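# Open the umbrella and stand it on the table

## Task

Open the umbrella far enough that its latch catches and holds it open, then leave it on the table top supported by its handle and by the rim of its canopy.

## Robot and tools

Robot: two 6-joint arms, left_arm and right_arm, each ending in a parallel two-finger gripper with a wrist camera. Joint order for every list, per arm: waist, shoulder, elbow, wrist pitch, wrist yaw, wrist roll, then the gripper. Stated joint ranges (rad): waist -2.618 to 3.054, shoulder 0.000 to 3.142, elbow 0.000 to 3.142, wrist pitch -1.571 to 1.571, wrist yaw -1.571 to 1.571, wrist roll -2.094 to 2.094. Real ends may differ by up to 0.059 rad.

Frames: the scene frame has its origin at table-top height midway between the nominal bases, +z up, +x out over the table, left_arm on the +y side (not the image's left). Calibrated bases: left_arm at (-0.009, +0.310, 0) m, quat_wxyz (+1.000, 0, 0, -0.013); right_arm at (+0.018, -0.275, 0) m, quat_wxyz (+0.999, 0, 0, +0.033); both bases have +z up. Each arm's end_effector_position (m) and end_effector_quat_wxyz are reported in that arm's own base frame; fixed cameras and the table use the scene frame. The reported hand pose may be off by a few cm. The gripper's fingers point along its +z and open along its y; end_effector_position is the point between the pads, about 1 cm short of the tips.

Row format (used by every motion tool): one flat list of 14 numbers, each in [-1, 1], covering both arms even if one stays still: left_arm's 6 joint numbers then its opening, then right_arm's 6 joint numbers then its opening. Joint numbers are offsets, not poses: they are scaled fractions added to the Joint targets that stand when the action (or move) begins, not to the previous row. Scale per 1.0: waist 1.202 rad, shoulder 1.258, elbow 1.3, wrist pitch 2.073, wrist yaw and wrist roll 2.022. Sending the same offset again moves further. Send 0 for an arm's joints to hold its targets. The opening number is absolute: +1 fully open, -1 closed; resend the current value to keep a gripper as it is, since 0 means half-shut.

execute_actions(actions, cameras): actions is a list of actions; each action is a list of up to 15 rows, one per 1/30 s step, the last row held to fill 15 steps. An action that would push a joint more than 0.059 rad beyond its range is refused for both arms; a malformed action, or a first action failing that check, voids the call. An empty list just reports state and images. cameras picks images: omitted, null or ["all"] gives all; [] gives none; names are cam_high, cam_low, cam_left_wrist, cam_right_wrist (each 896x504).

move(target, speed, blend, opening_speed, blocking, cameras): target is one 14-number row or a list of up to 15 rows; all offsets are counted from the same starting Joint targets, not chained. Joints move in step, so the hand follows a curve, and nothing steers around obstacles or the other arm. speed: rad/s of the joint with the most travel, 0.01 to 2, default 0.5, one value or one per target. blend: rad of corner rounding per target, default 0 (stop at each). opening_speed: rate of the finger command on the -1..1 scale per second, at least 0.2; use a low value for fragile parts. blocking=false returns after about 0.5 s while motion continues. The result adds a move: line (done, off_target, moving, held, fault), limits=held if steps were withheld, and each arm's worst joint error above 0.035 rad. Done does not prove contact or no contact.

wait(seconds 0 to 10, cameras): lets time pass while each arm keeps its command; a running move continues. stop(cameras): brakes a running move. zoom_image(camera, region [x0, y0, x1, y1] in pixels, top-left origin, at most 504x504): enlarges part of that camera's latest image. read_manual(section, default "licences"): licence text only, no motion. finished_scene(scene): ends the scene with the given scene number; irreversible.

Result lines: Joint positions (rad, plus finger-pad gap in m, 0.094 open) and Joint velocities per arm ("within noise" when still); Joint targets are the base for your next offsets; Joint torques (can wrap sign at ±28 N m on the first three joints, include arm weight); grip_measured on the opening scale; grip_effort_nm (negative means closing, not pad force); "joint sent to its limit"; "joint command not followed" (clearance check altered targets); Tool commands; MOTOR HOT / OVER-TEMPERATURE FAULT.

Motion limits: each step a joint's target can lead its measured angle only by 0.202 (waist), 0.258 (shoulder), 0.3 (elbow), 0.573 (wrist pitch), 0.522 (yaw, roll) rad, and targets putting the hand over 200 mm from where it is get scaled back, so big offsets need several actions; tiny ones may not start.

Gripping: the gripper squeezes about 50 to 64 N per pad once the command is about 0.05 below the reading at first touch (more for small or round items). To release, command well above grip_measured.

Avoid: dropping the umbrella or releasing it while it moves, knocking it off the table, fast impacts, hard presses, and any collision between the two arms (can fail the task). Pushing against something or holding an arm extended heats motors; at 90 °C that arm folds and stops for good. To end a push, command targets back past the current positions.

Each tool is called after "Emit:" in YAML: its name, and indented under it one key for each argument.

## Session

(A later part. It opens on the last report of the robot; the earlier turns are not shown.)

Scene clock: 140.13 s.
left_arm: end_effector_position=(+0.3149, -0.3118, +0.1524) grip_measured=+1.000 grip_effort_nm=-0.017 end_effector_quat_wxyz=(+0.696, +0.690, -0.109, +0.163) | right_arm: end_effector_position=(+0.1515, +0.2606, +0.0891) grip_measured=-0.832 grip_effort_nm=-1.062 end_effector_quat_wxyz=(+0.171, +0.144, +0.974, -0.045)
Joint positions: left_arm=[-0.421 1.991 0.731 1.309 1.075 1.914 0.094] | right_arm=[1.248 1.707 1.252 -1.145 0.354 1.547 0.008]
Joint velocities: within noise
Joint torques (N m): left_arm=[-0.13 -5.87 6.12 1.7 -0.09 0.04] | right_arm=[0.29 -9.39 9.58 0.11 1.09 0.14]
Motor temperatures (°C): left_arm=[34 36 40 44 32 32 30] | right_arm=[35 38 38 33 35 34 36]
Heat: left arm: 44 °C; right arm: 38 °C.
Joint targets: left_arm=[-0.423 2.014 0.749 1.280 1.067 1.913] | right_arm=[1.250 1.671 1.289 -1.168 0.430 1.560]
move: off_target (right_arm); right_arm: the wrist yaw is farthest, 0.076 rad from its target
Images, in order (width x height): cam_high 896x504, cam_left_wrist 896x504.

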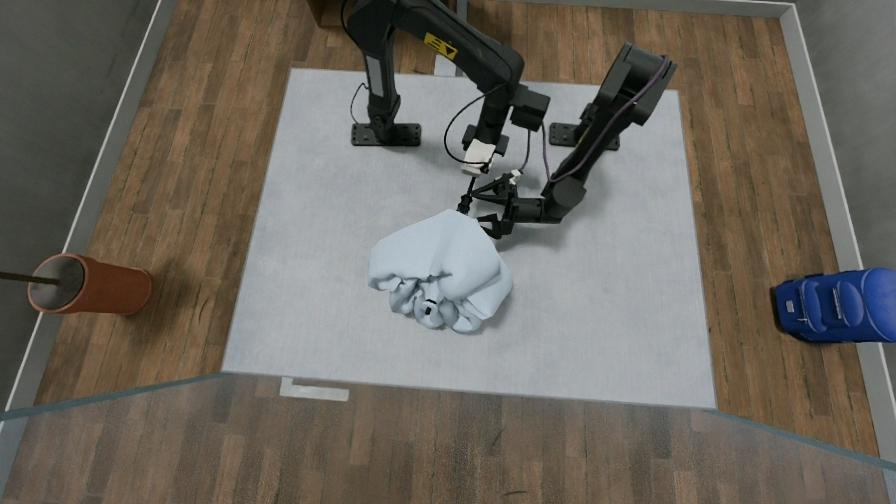

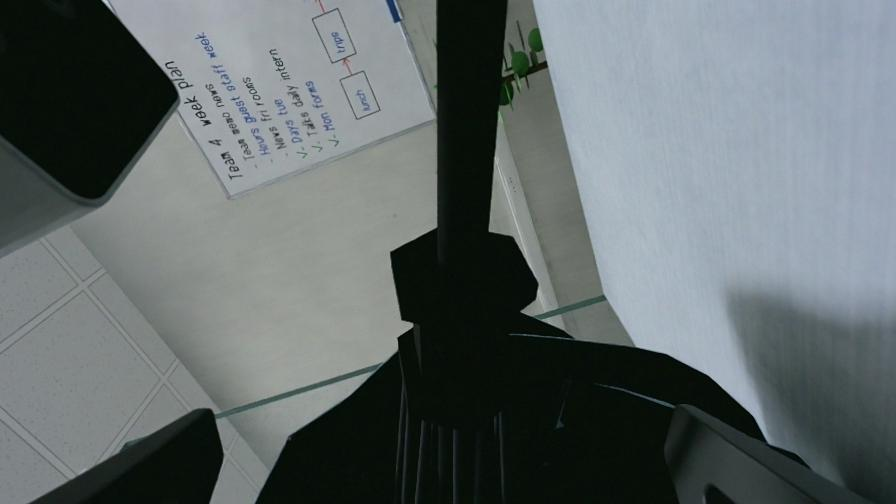

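Emit:
move:
  target: [-0.0632,0.0159,0.0285,-0.0169,-0.0391,0.0025,1,0,0,0,0,0,0,-1]
  speed: 0.2
  cameras: ["cam_left_wrist","cam_high"]

Scene clock: 146.70 s.
left_arm: end_effector_position=(+0.3125, -0.3375, +0.1499) grip_measured=+1.000 grip_effort_nm=-0.017 end_effector_quat_wxyz=(+0.695, +0.694, -0.103, +0.161) | right_arm: end_effector_position=(+0.1515, +0.2606, +0.0891) grip_measured=-0.832 grip_effort_nm=-1.062 end_effector_quat_wxyz=(+0.171, +0.144, +0.974, -0.045)
Joint positions: left_arm=[-0.495 2.011 0.767 1.274 0.995 1.919 0.094] | right_arm=[1.248 1.707 1.252 -1.145 0.354 1.547 0.008]
Joint velocities: within noise
Joint torques (N m): left_arm=[-0.32 -6.12 6.32 1.76 -0.08 0.04] | right_arm=[0.28 -9.39 9.51 0.11 1.06 0.15]
Motor temperatures (°C): left_arm=[34 36 41 44 32 32 30] | right_arm=[35 38 38 33 35 34 36]
Heat: left arm: 44 °C; right arm: 38 °C.
Joint targets: left_arm=[-0.499 2.034 0.786 1.245 0.988 1.918] | right_arm=[1.250 1.671 1.289 -1.168 0.430 1.560]
move: off_target (right_arm); right_arm: the wrist yaw is farthest, 0.076 rad from its target
Images, in order (width x height): cam_high 896x504, cam_left_wrist 896x504.

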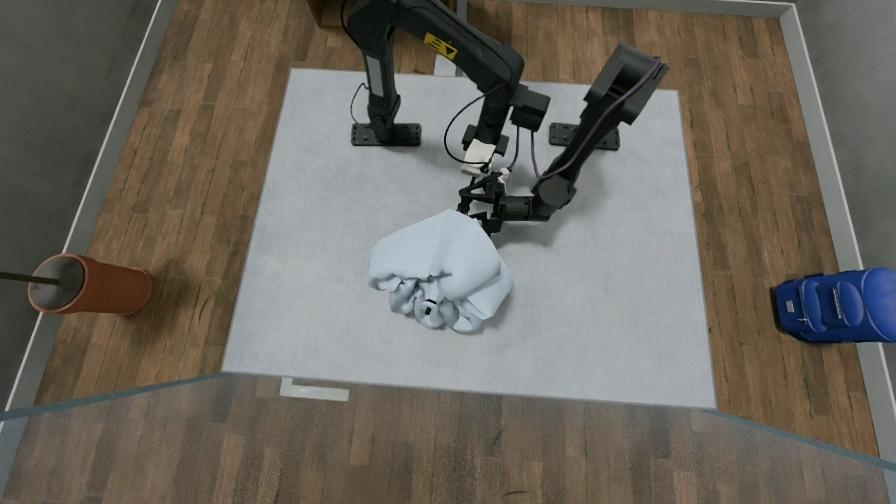

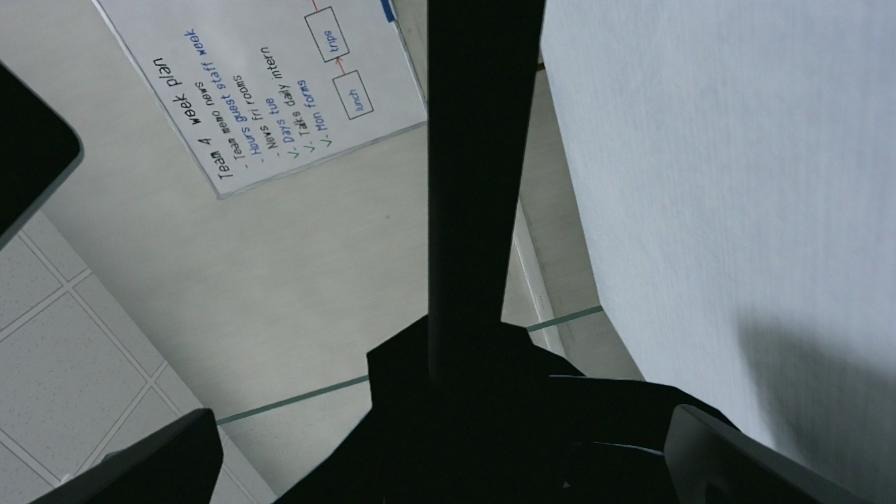

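Emit:
move:
  target: [-0.004,0.004,0.001,-0.01,0,0,-1,0,0,0,0,0,0,-1]
  speed: 0.2
  opening_speed: 0.7

Scene clock: 151.47 s.
left_arm: end_effector_position=(+0.3122, -0.3386, +0.1441) grip_measured=-0.475 grip_effort_nm=-1.033 end_effector_quat_wxyz=(+0.691, +0.700, -0.096, +0.151) | right_arm: end_effector_position=(+0.1516, +0.2606, +0.0891) grip_measured=-0.832 grip_effort_nm=-1.062 end_effector_quat_wxyz=(+0.171, +0.144, +0.974, -0.045)
Joint positions: left_arm=[-0.498 2.016 0.768 1.251 0.993 1.92 0.025] | right_arm=[1.248 1.707 1.252 -1.145 0.355 1.547 0.008]
Joint velocities: within noise
Joint torques (N m): left_arm=[-0.47 -6.17 6.38 1.79 -0.05 0.03] | right_arm=[0.23 -9.36 9.54 0.12 1.09 0.14]
Motor temperatures (°C): left_arm=[34 36 41 43 32 32 30] | right_arm=[35 38 38 33 35 34 36]
Heat: left arm: 43 °C; right arm: 38 °C.
Joint targets: left_arm=[-0.504 2.039 0.787 1.225 0.988 1.918] | right_arm=[1.250 1.671 1.289 -1.168 0.431 1.560]
move: off_target (right_arm); right_arm: the wrist yaw is farthest, 0.075 rad from its target

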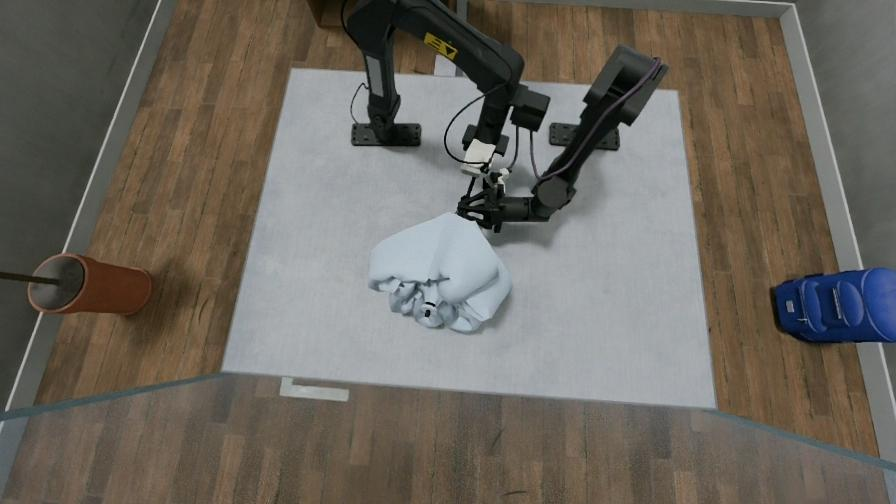

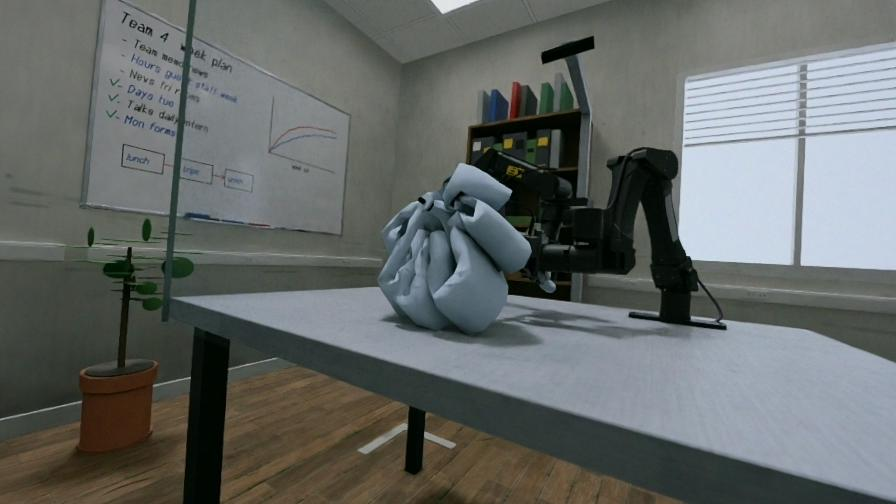

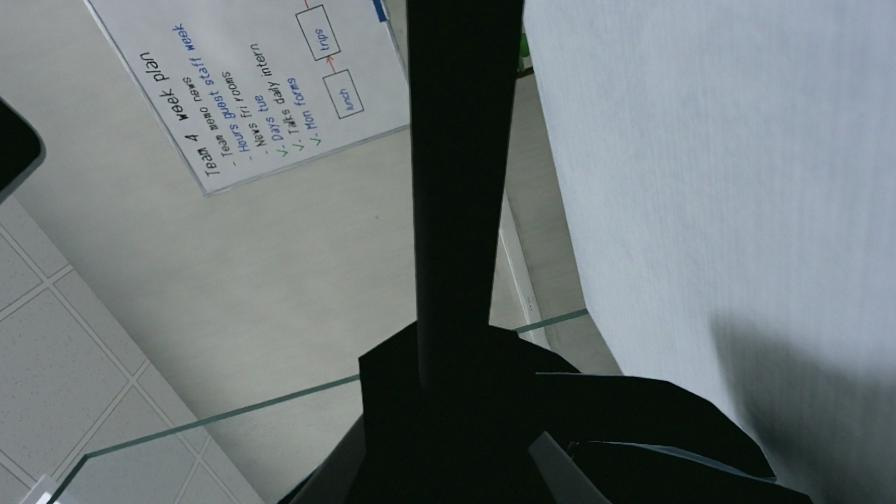

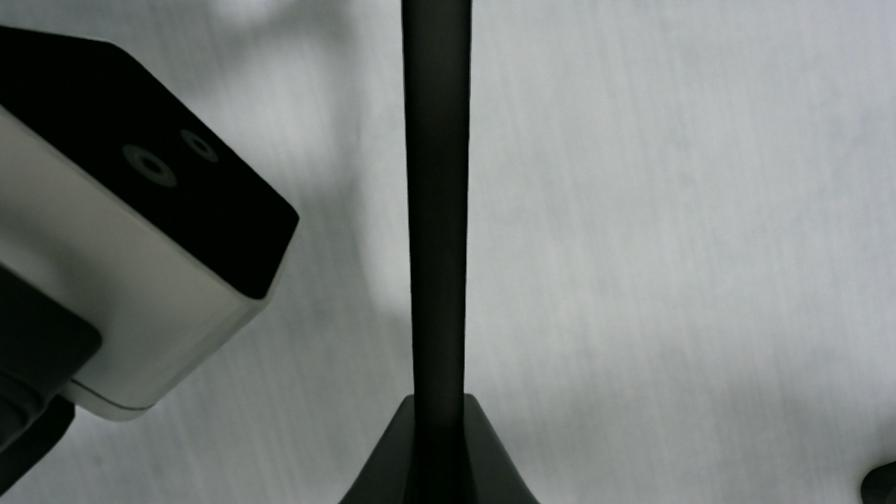

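Emit:
move:
  target: [0,-0.1606,0.0446,-0.1254,0,0,-1,0,-0.0175,0.1654,-0.1143,0,0,-1]
  speed: 0.15

Scene clock: 159.90 s.
left_arm: end_effector_position=(+0.3149, -0.3404, +0.1919) grip_measured=-0.476 grip_effort_nm=-1.038 end_effector_quat_wxyz=(+0.690, +0.705, -0.086, +0.138) | right_arm: end_effector_position=(+0.1520, +0.2618, +0.1448) grip_measured=-0.832 grip_effort_nm=-1.062 end_effector_quat_wxyz=(+0.171, +0.149, +0.973, -0.046)
Joint positions: left_arm=[-0.498 1.85 0.829 1.003 0.996 1.904 0.025] | right_arm=[1.248 1.694 1.459 -1.369 0.355 1.557 0.008]
Joint velocities: within noise
Joint torques (N m): left_arm=[-0.49 -8.42 7.2 1.67 -0.06 0.2] | right_arm=[0.28 -10.04 10.33 -0.01 1.07 0.06]
Motor temperatures (°C): left_arm=[34 37 40 43 32 32 31] | right_arm=[35 38 38 33 35 34 36]
Heat: left arm: 43 °C; right arm: 38 °C.
Joint targets: left_arm=[-0.504 1.837 0.845 0.965 0.989 1.918] | right_arm=[1.250 1.649 1.504 -1.405 0.430 1.560]
move: off_target (left_arm, right_arm); left_arm: the wrist pitch is farthest, 0.038 rad from its target; right_arm: the wrist yaw is farthest, 0.076 rad from its target

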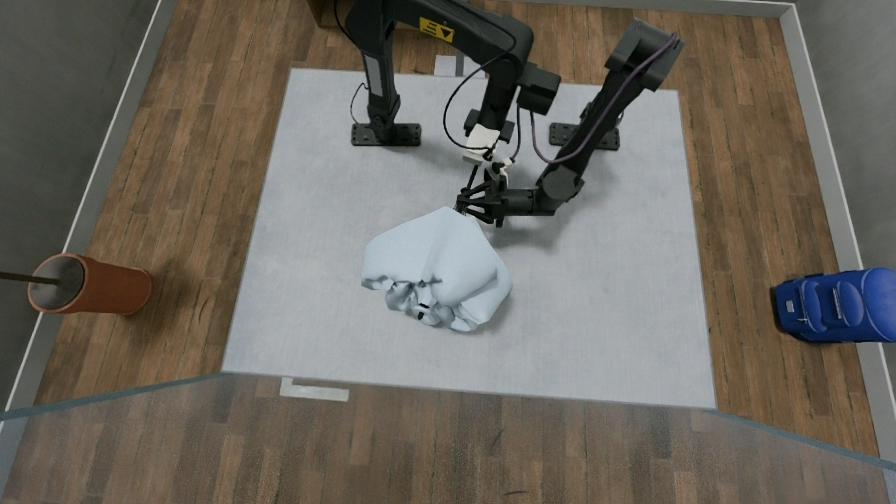

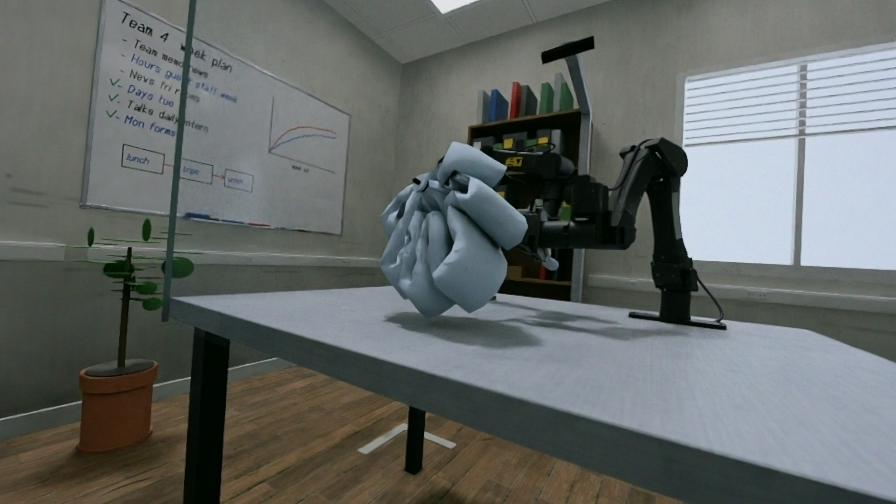

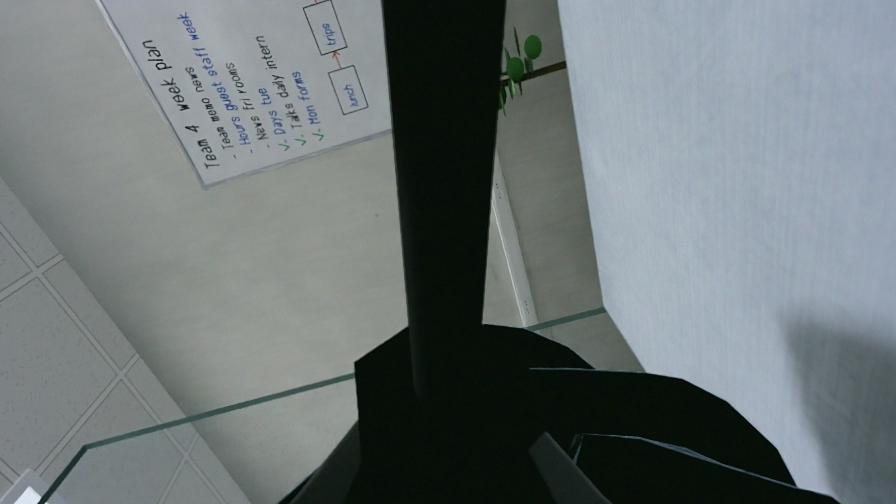

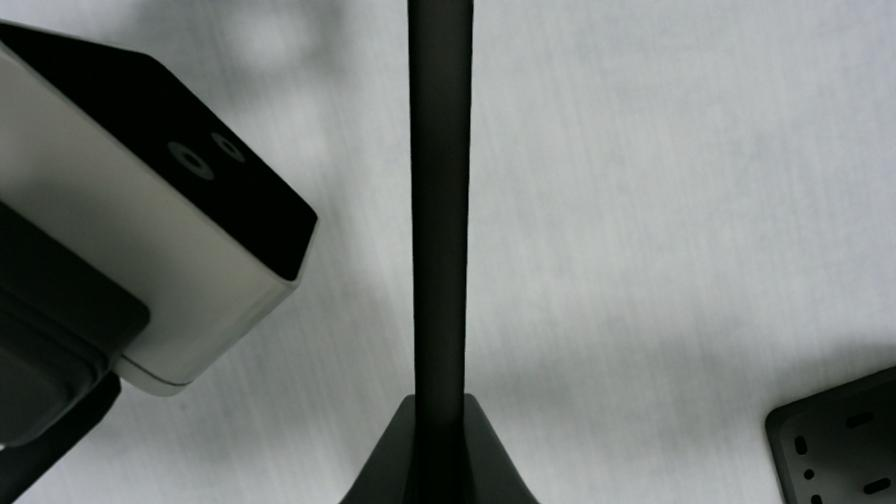

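Emit:
move:
  target: [0.0215,0.063,0.134,-0.0456,0.0128,0,-1,0,0,0,0,0,0,-1]
  speed: 0.12

Scene clock: 170.77 s.
left_arm: end_effector_position=(+0.3275, -0.3537, +0.2051) grip_measured=-0.476 grip_effort_nm=-1.038 end_effector_quat_wxyz=(+0.692, +0.705, -0.110, +0.110) | right_arm: end_effector_position=(+0.1640, +0.2514, +0.1534) grip_measured=-0.832 grip_effort_nm=-1.062 end_effector_quat_wxyz=(+0.205, +0.157, +0.964, -0.058)
Joint positions: left_arm=[-0.495 1.894 0.978 0.877 1.072 1.917 0.025] | right_arm=[1.238 1.686 1.464 -1.397 0.427 1.57 0.008]
Joint velocities: within noise
Joint torques (N m): left_arm=[1.57 -6.52 9.63 1.93 -0.54 0.07] | right_arm=[1.28 -9.29 9.87 0.22 0.3 -0.09]
Motor temperatures (°C): left_arm=[34 37 41 43 32 32 31] | right_arm=[35 38 39 33 35 34 36]
Heat: left arm: 43 °C; right arm: 39 °C.
Joint targets: left_arm=[-0.478 1.916 1.019 0.870 1.014 1.918] | right_arm=[1.250 1.649 1.504 -1.405 0.430 1.560]
move: off_target (left_arm, right_arm); left_arm: the wrist yaw is farthest, 0.057 rad from its target; right_arm: the elbow is farthest, 0.040 rad from its target

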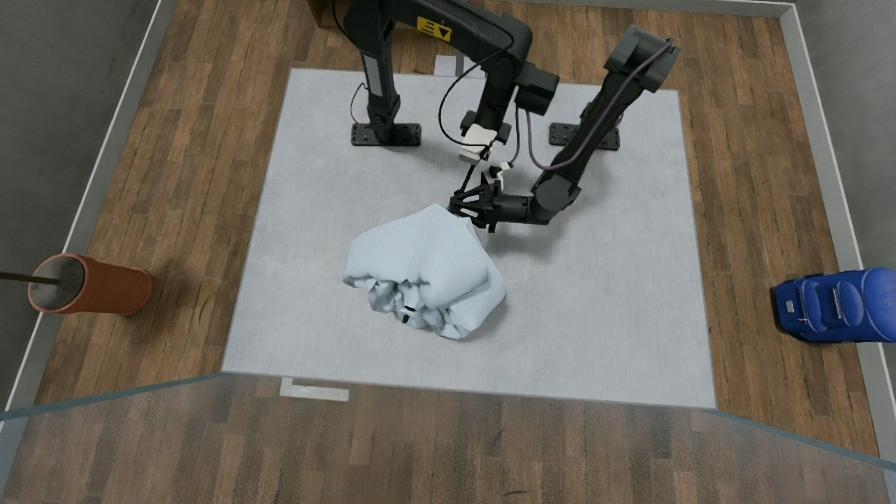

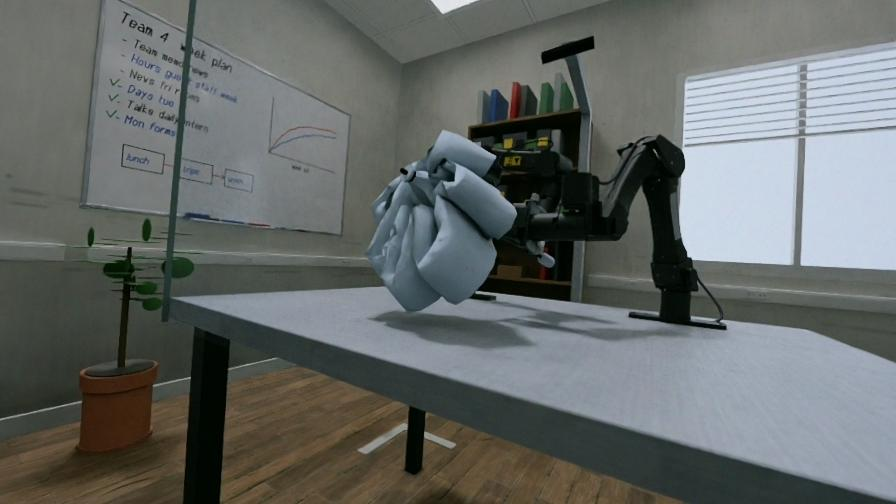

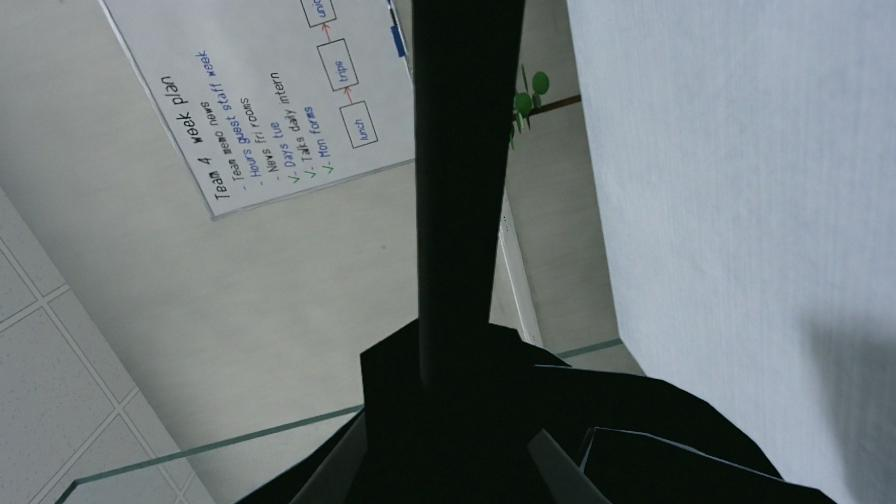

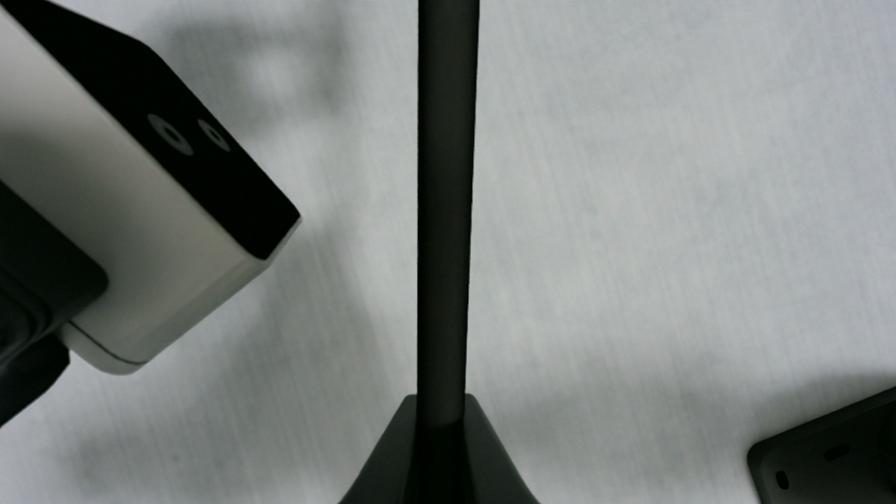

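Emit:
move:
  target: [0.0215,0.063,0.134,-0.0456,0.0128,0,-1,0,0,0,0,0,0,-1]
  speed: 0.12

Scene clock: 174.53 s.
left_arm: end_effector_position=(+0.3446, -0.3637, +0.2099) grip_measured=-0.476 grip_effort_nm=-1.038 end_effector_quat_wxyz=(+0.693, +0.707, -0.125, +0.074) | right_arm: end_effector_position=(+0.1779, +0.2463, +0.1612) grip_measured=-0.832 grip_effort_nm=-1.057 end_effector_quat_wxyz=(+0.238, +0.166, +0.955, -0.060)
Joint positions: left_arm=[-0.483 1.973 1.138 0.761 1.156 1.918 0.025] | right_arm=[1.223 1.681 1.469 -1.398 0.494 1.578 0.008]
Joint velocities: within noise
Joint torques (N m): left_arm=[2.69 -7.23 11.12 2.11 -1.09 0.06] | right_arm=[2.67 -8.87 9.4 0.24 -0.39 -0.15]
Motor temperatures (°C): left_arm=[34 37 41 43 32 32 32] | right_arm=[35 38 39 33 35 34 37]
Heat: left arm: 43 °C; right arm: 39 °C.
Joint targets: left_arm=[-0.452 1.996 1.193 0.775 1.040 1.918] | right_arm=[1.250 1.649 1.504 -1.405 0.430 1.560]
move: off_target (left_arm, right_arm); left_arm: the wrist yaw is farthest, 0.116 rad from its target; right_arm: the wrist yaw is farthest, 0.064 rad from its target

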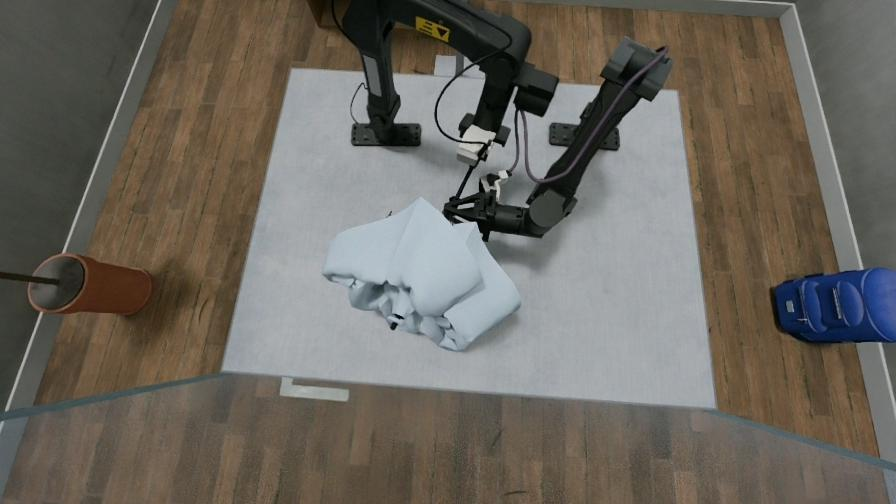

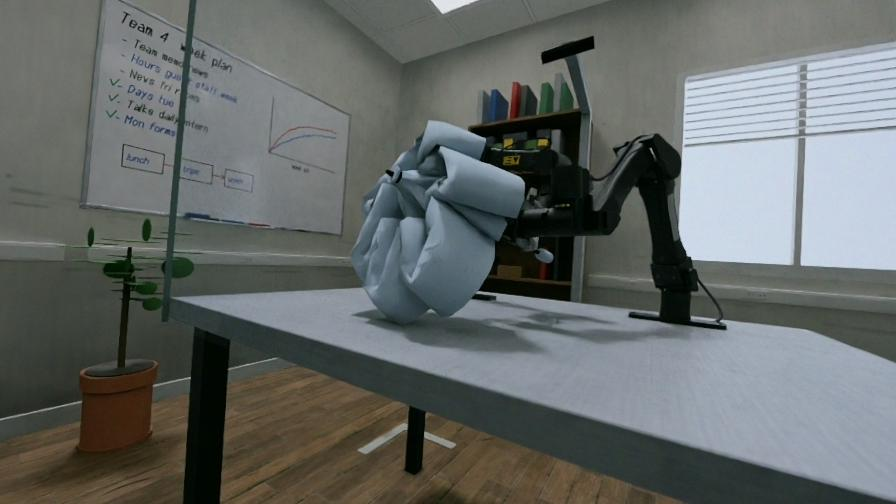

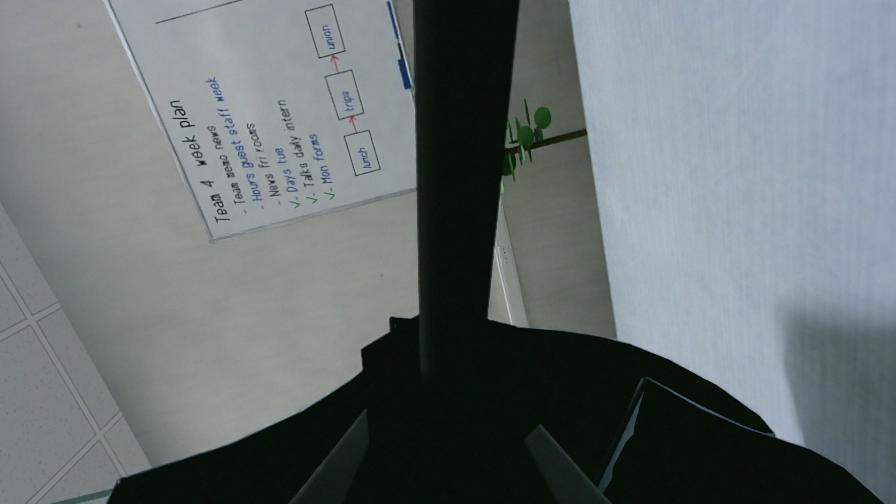

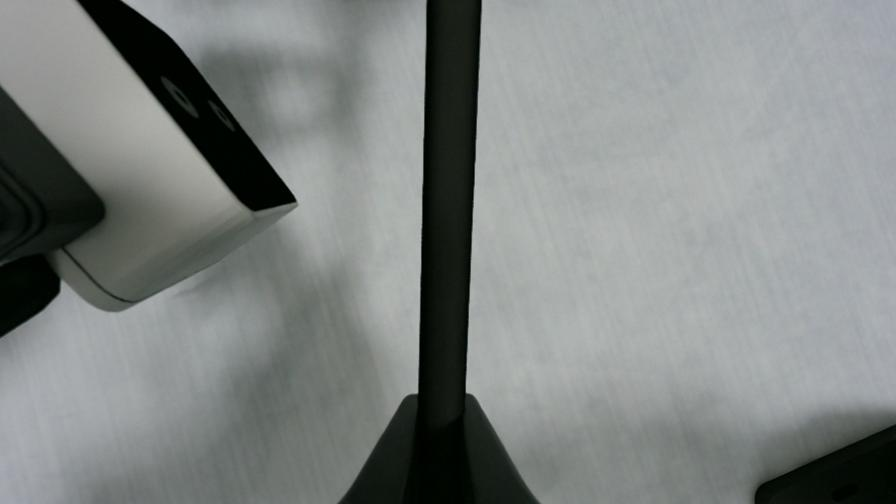

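Emit:
move:
  target: [0.018,0.078,0.16,-0.053,0.0085,0,-1,0,0,0,0,0,0,-1]
  speed: 0.12

Scene clock: 180.43 s.
left_arm: end_effector_position=(+0.3623, -0.3753, +0.2175) grip_measured=-0.469 grip_effort_nm=-1.038 end_effector_quat_wxyz=(+0.695, +0.703, -0.147, +0.035) | right_arm: end_effector_position=(+0.1923, +0.2387, +0.1691) grip_measured=-0.832 grip_effort_nm=-1.062 end_effector_quat_wxyz=(+0.272, +0.176, +0.944, -0.066)
Joint positions: left_arm=[-0.475 2.069 1.332 0.638 1.25 1.922 0.025] | right_arm=[1.207 1.676 1.469 -1.401 0.566 1.586 0.008]
Joint velocities: within noise
Joint torques (N m): left_arm=[3.88 -8.03 12.55 2.22 -1.83 0.02] | right_arm=[4.34 -8.46 9.4 0.26 -1.16 -0.24]
Motor temperatures (°C): left_arm=[34 37 42 43 32 32 32] | right_arm=[35 39 39 33 34 34 37]
Heat: left arm: 43 °C; right arm: 39 °C.
Joint targets: left_arm=[-0.430 2.094 1.401 0.666 1.057 1.918] | right_arm=[1.250 1.649 1.504 -1.405 0.431 1.560]
move: off_target (left_arm, right_arm); left_arm: the wrist yaw is farthest, 0.193 rad from its target; right_arm: the wrist yaw is farthest, 0.136 rad from its target

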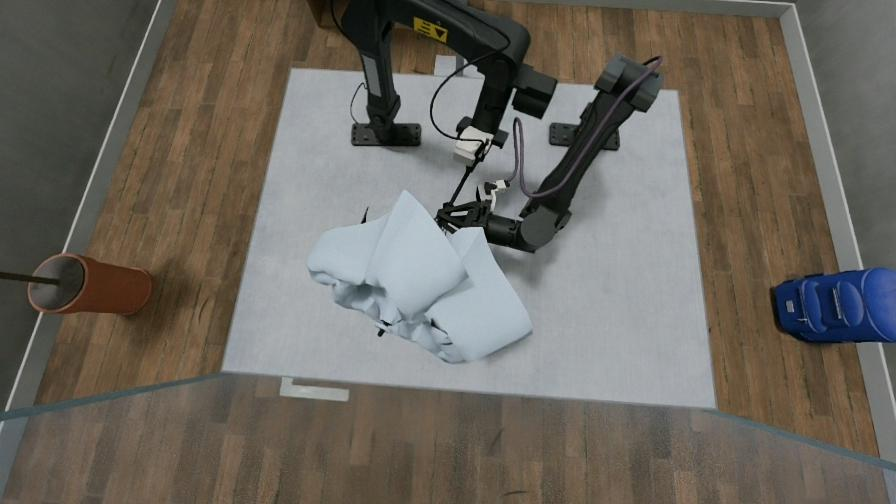

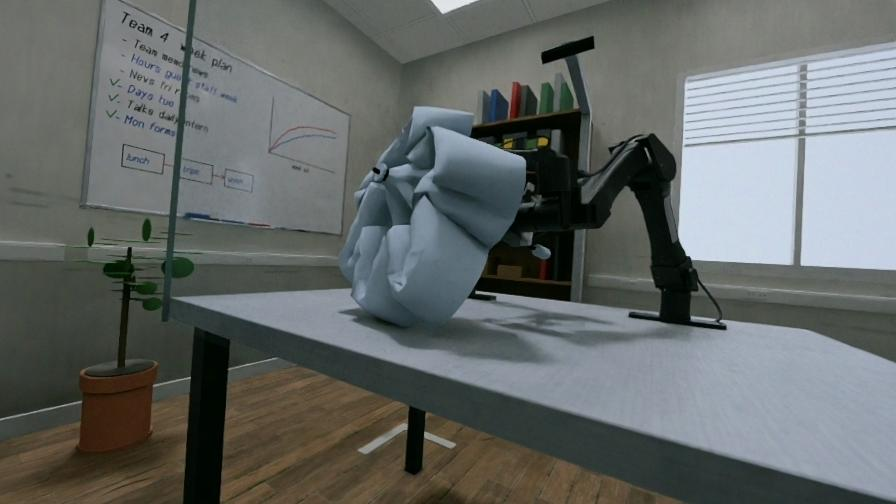

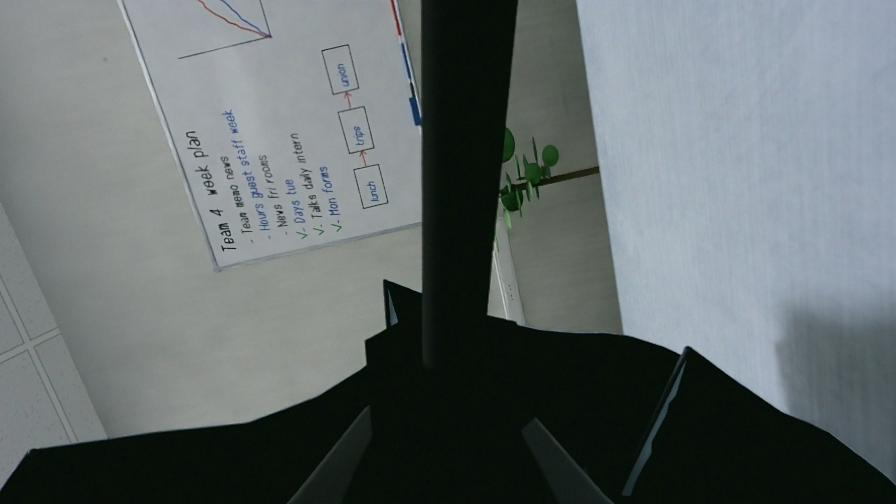

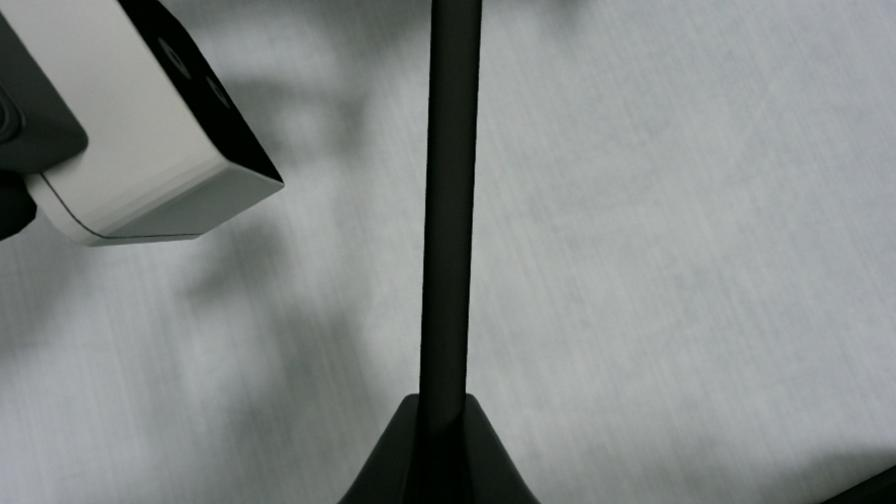

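Emit:
move:
  target: [0.005,0.01,0.02,0,-0.068,0,-1,0.025,0,0,0,-0.065,0,-1]
  speed: 0.1

Scene clock: 187.53 s.
left_arm: end_effector_position=(+0.3739, -0.3779, +0.2149) grip_measured=-0.431 grip_effort_nm=-1.038 end_effector_quat_wxyz=(+0.691, +0.710, -0.127, +0.048) | right_arm: end_effector_position=(+0.1854, +0.2392, +0.1654) grip_measured=-0.832 grip_effort_nm=-1.062 end_effector_quat_wxyz=(+0.252, +0.175, +0.949, -0.067)
Joint positions: left_arm=[-0.475 2.081 1.35 0.617 1.201 1.922 0.027] | right_arm=[1.208 1.676 1.469 -1.41 0.526 1.585 0.008]
Joint velocities: within noise
Joint torques (N m): left_arm=[4.41 -8.13 13.23 2.45 -2.68 0] | right_arm=[7.15 -8.39 9.47 0.35 -2.2 -0.23]
Motor temperatures (°C): left_arm=[34 37 44 45 34 32 32] | right_arm=[35 39 39 33 35 34 37]
Heat: left arm: 45 °C; right arm: 39 °C.
Joint targets: left_arm=[-0.424 2.106 1.428 0.666 0.920 1.918] | right_arm=[1.280 1.649 1.504 -1.405 0.299 1.560]
move: off_target (left_arm, right_arm); left_arm: the wrist yaw is farthest, 0.281 rad from its target; right_arm: the wrist yaw is farthest, 0.226 rad from its target

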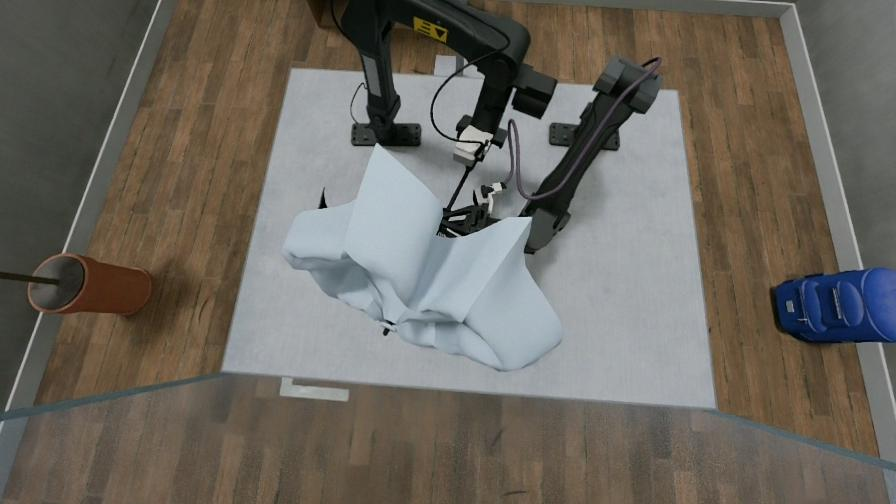

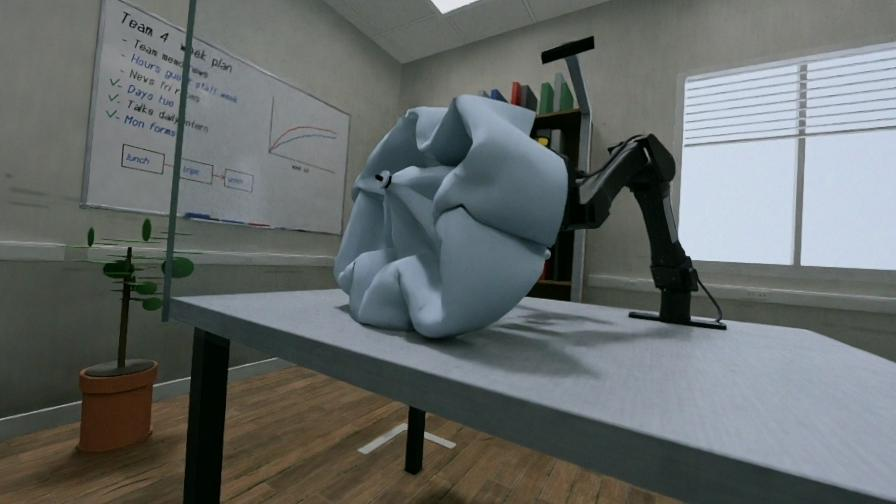

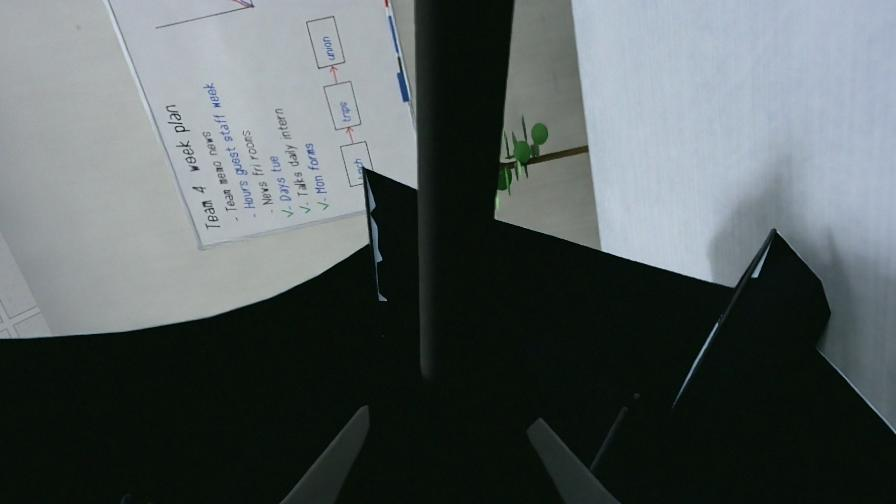

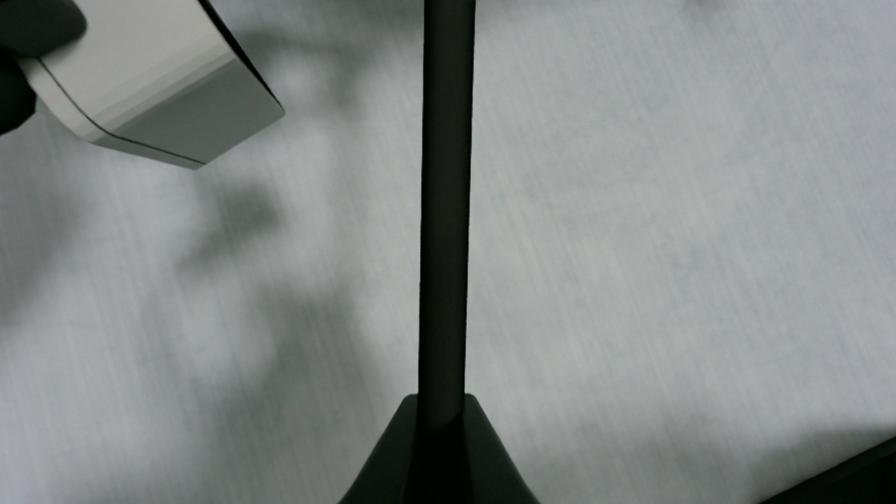

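Emit:
zoom_image:
  camera: "cam_left_wrist"
  region: [250, 200, 650, 504]

Scaled by 1.260 from the camera's 896x504 image, which has a finer 1280x720 frame.

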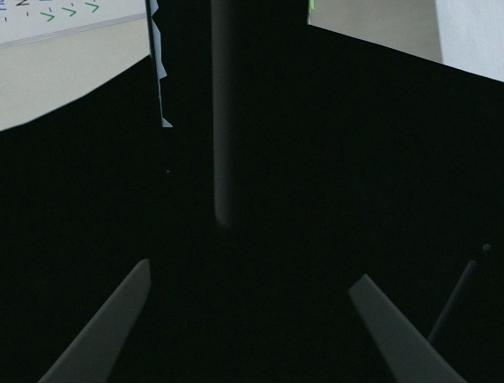

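Emit:
move:
  target: [0.018,0.066,0.16,-0.05,-0.02,0,-1,0.012,0,0,0,-0.03,0,-1]
  speed: 0.1

Scene clock: 193.73 s.
left_arm: end_effector_position=(+0.3866, -0.3896, +0.2430) grip_measured=-0.425 grip_effort_nm=-1.038 end_effector_quat_wxyz=(+0.699, +0.694, -0.169, +0.037) | right_arm: end_effector_position=(+0.1893, +0.2320, +0.1789) grip_measured=-0.832 grip_effort_nm=-1.062 end_effector_quat_wxyz=(+0.272, +0.176, +0.943, -0.068)
Joint positions: left_arm=[-0.475 2.15 1.554 0.523 1.28 1.932 0.027] | right_arm=[1.208 1.655 1.484 -1.444 0.567 1.591 0.008]
Joint velocities: within noise
Joint torques (N m): left_arm=[6.31 -7.82 13.89 2.29 -3.89 -0.11] | right_arm=[8.61 -6.53 8.03 0.67 -3.33 -0.29]
Motor temperatures (°C): left_arm=[35 37 45 46 37 32 32] | right_arm=[36 39 39 33 37 34 37]
Heat: left arm: 46 °C; right arm: 39 °C.
Joint targets: left_arm=[-0.403 2.189 1.636 0.562 0.880 1.918] | right_arm=[1.295 1.649 1.504 -1.405 0.239 1.560]
move: off_target (left_arm, right_arm); left_arm: the wrist yaw is farthest, 0.401 rad from its target; right_arm: the wrist yaw is farthest, 0.329 rad from its target

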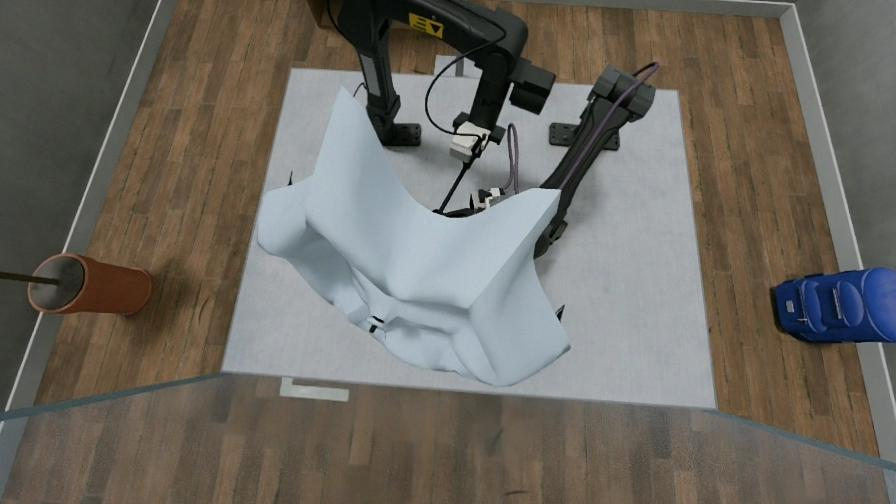

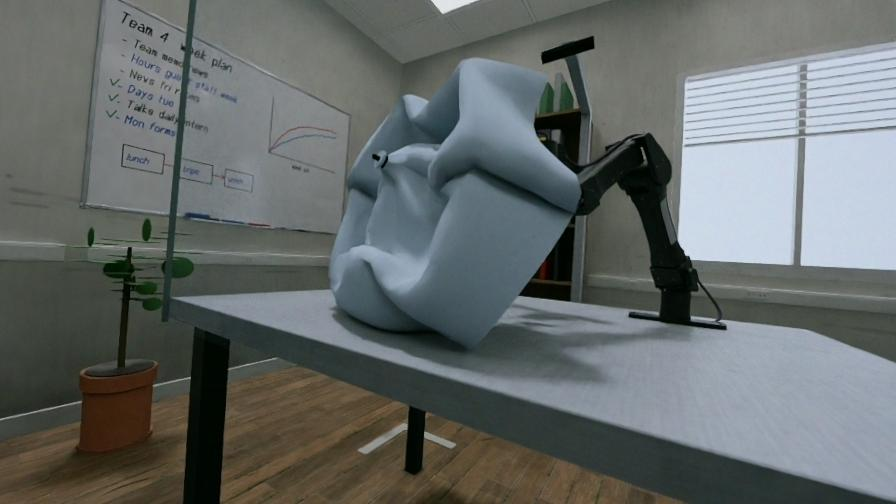

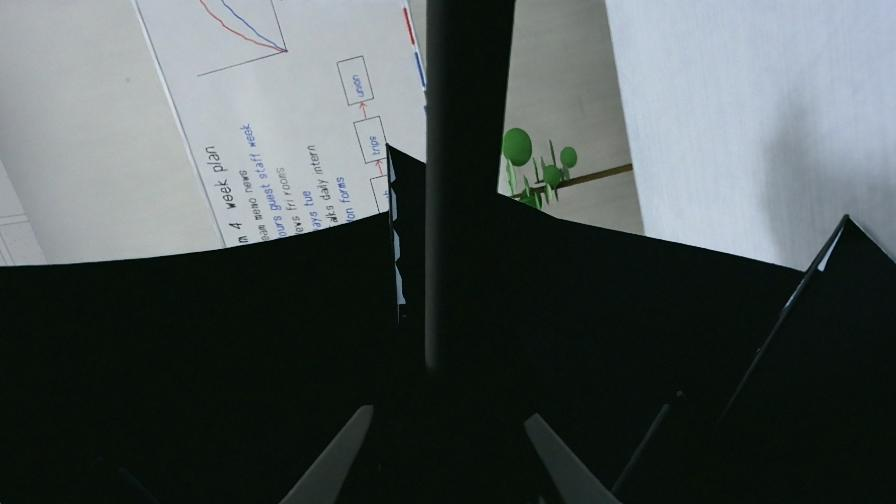

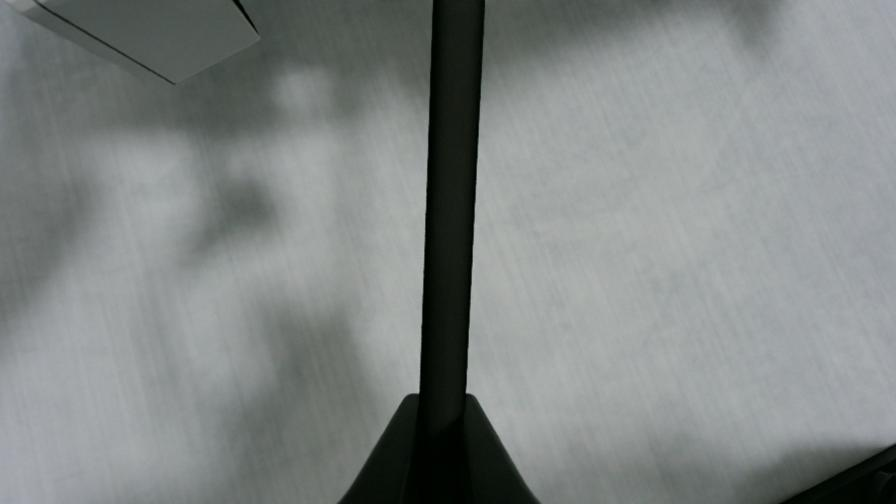

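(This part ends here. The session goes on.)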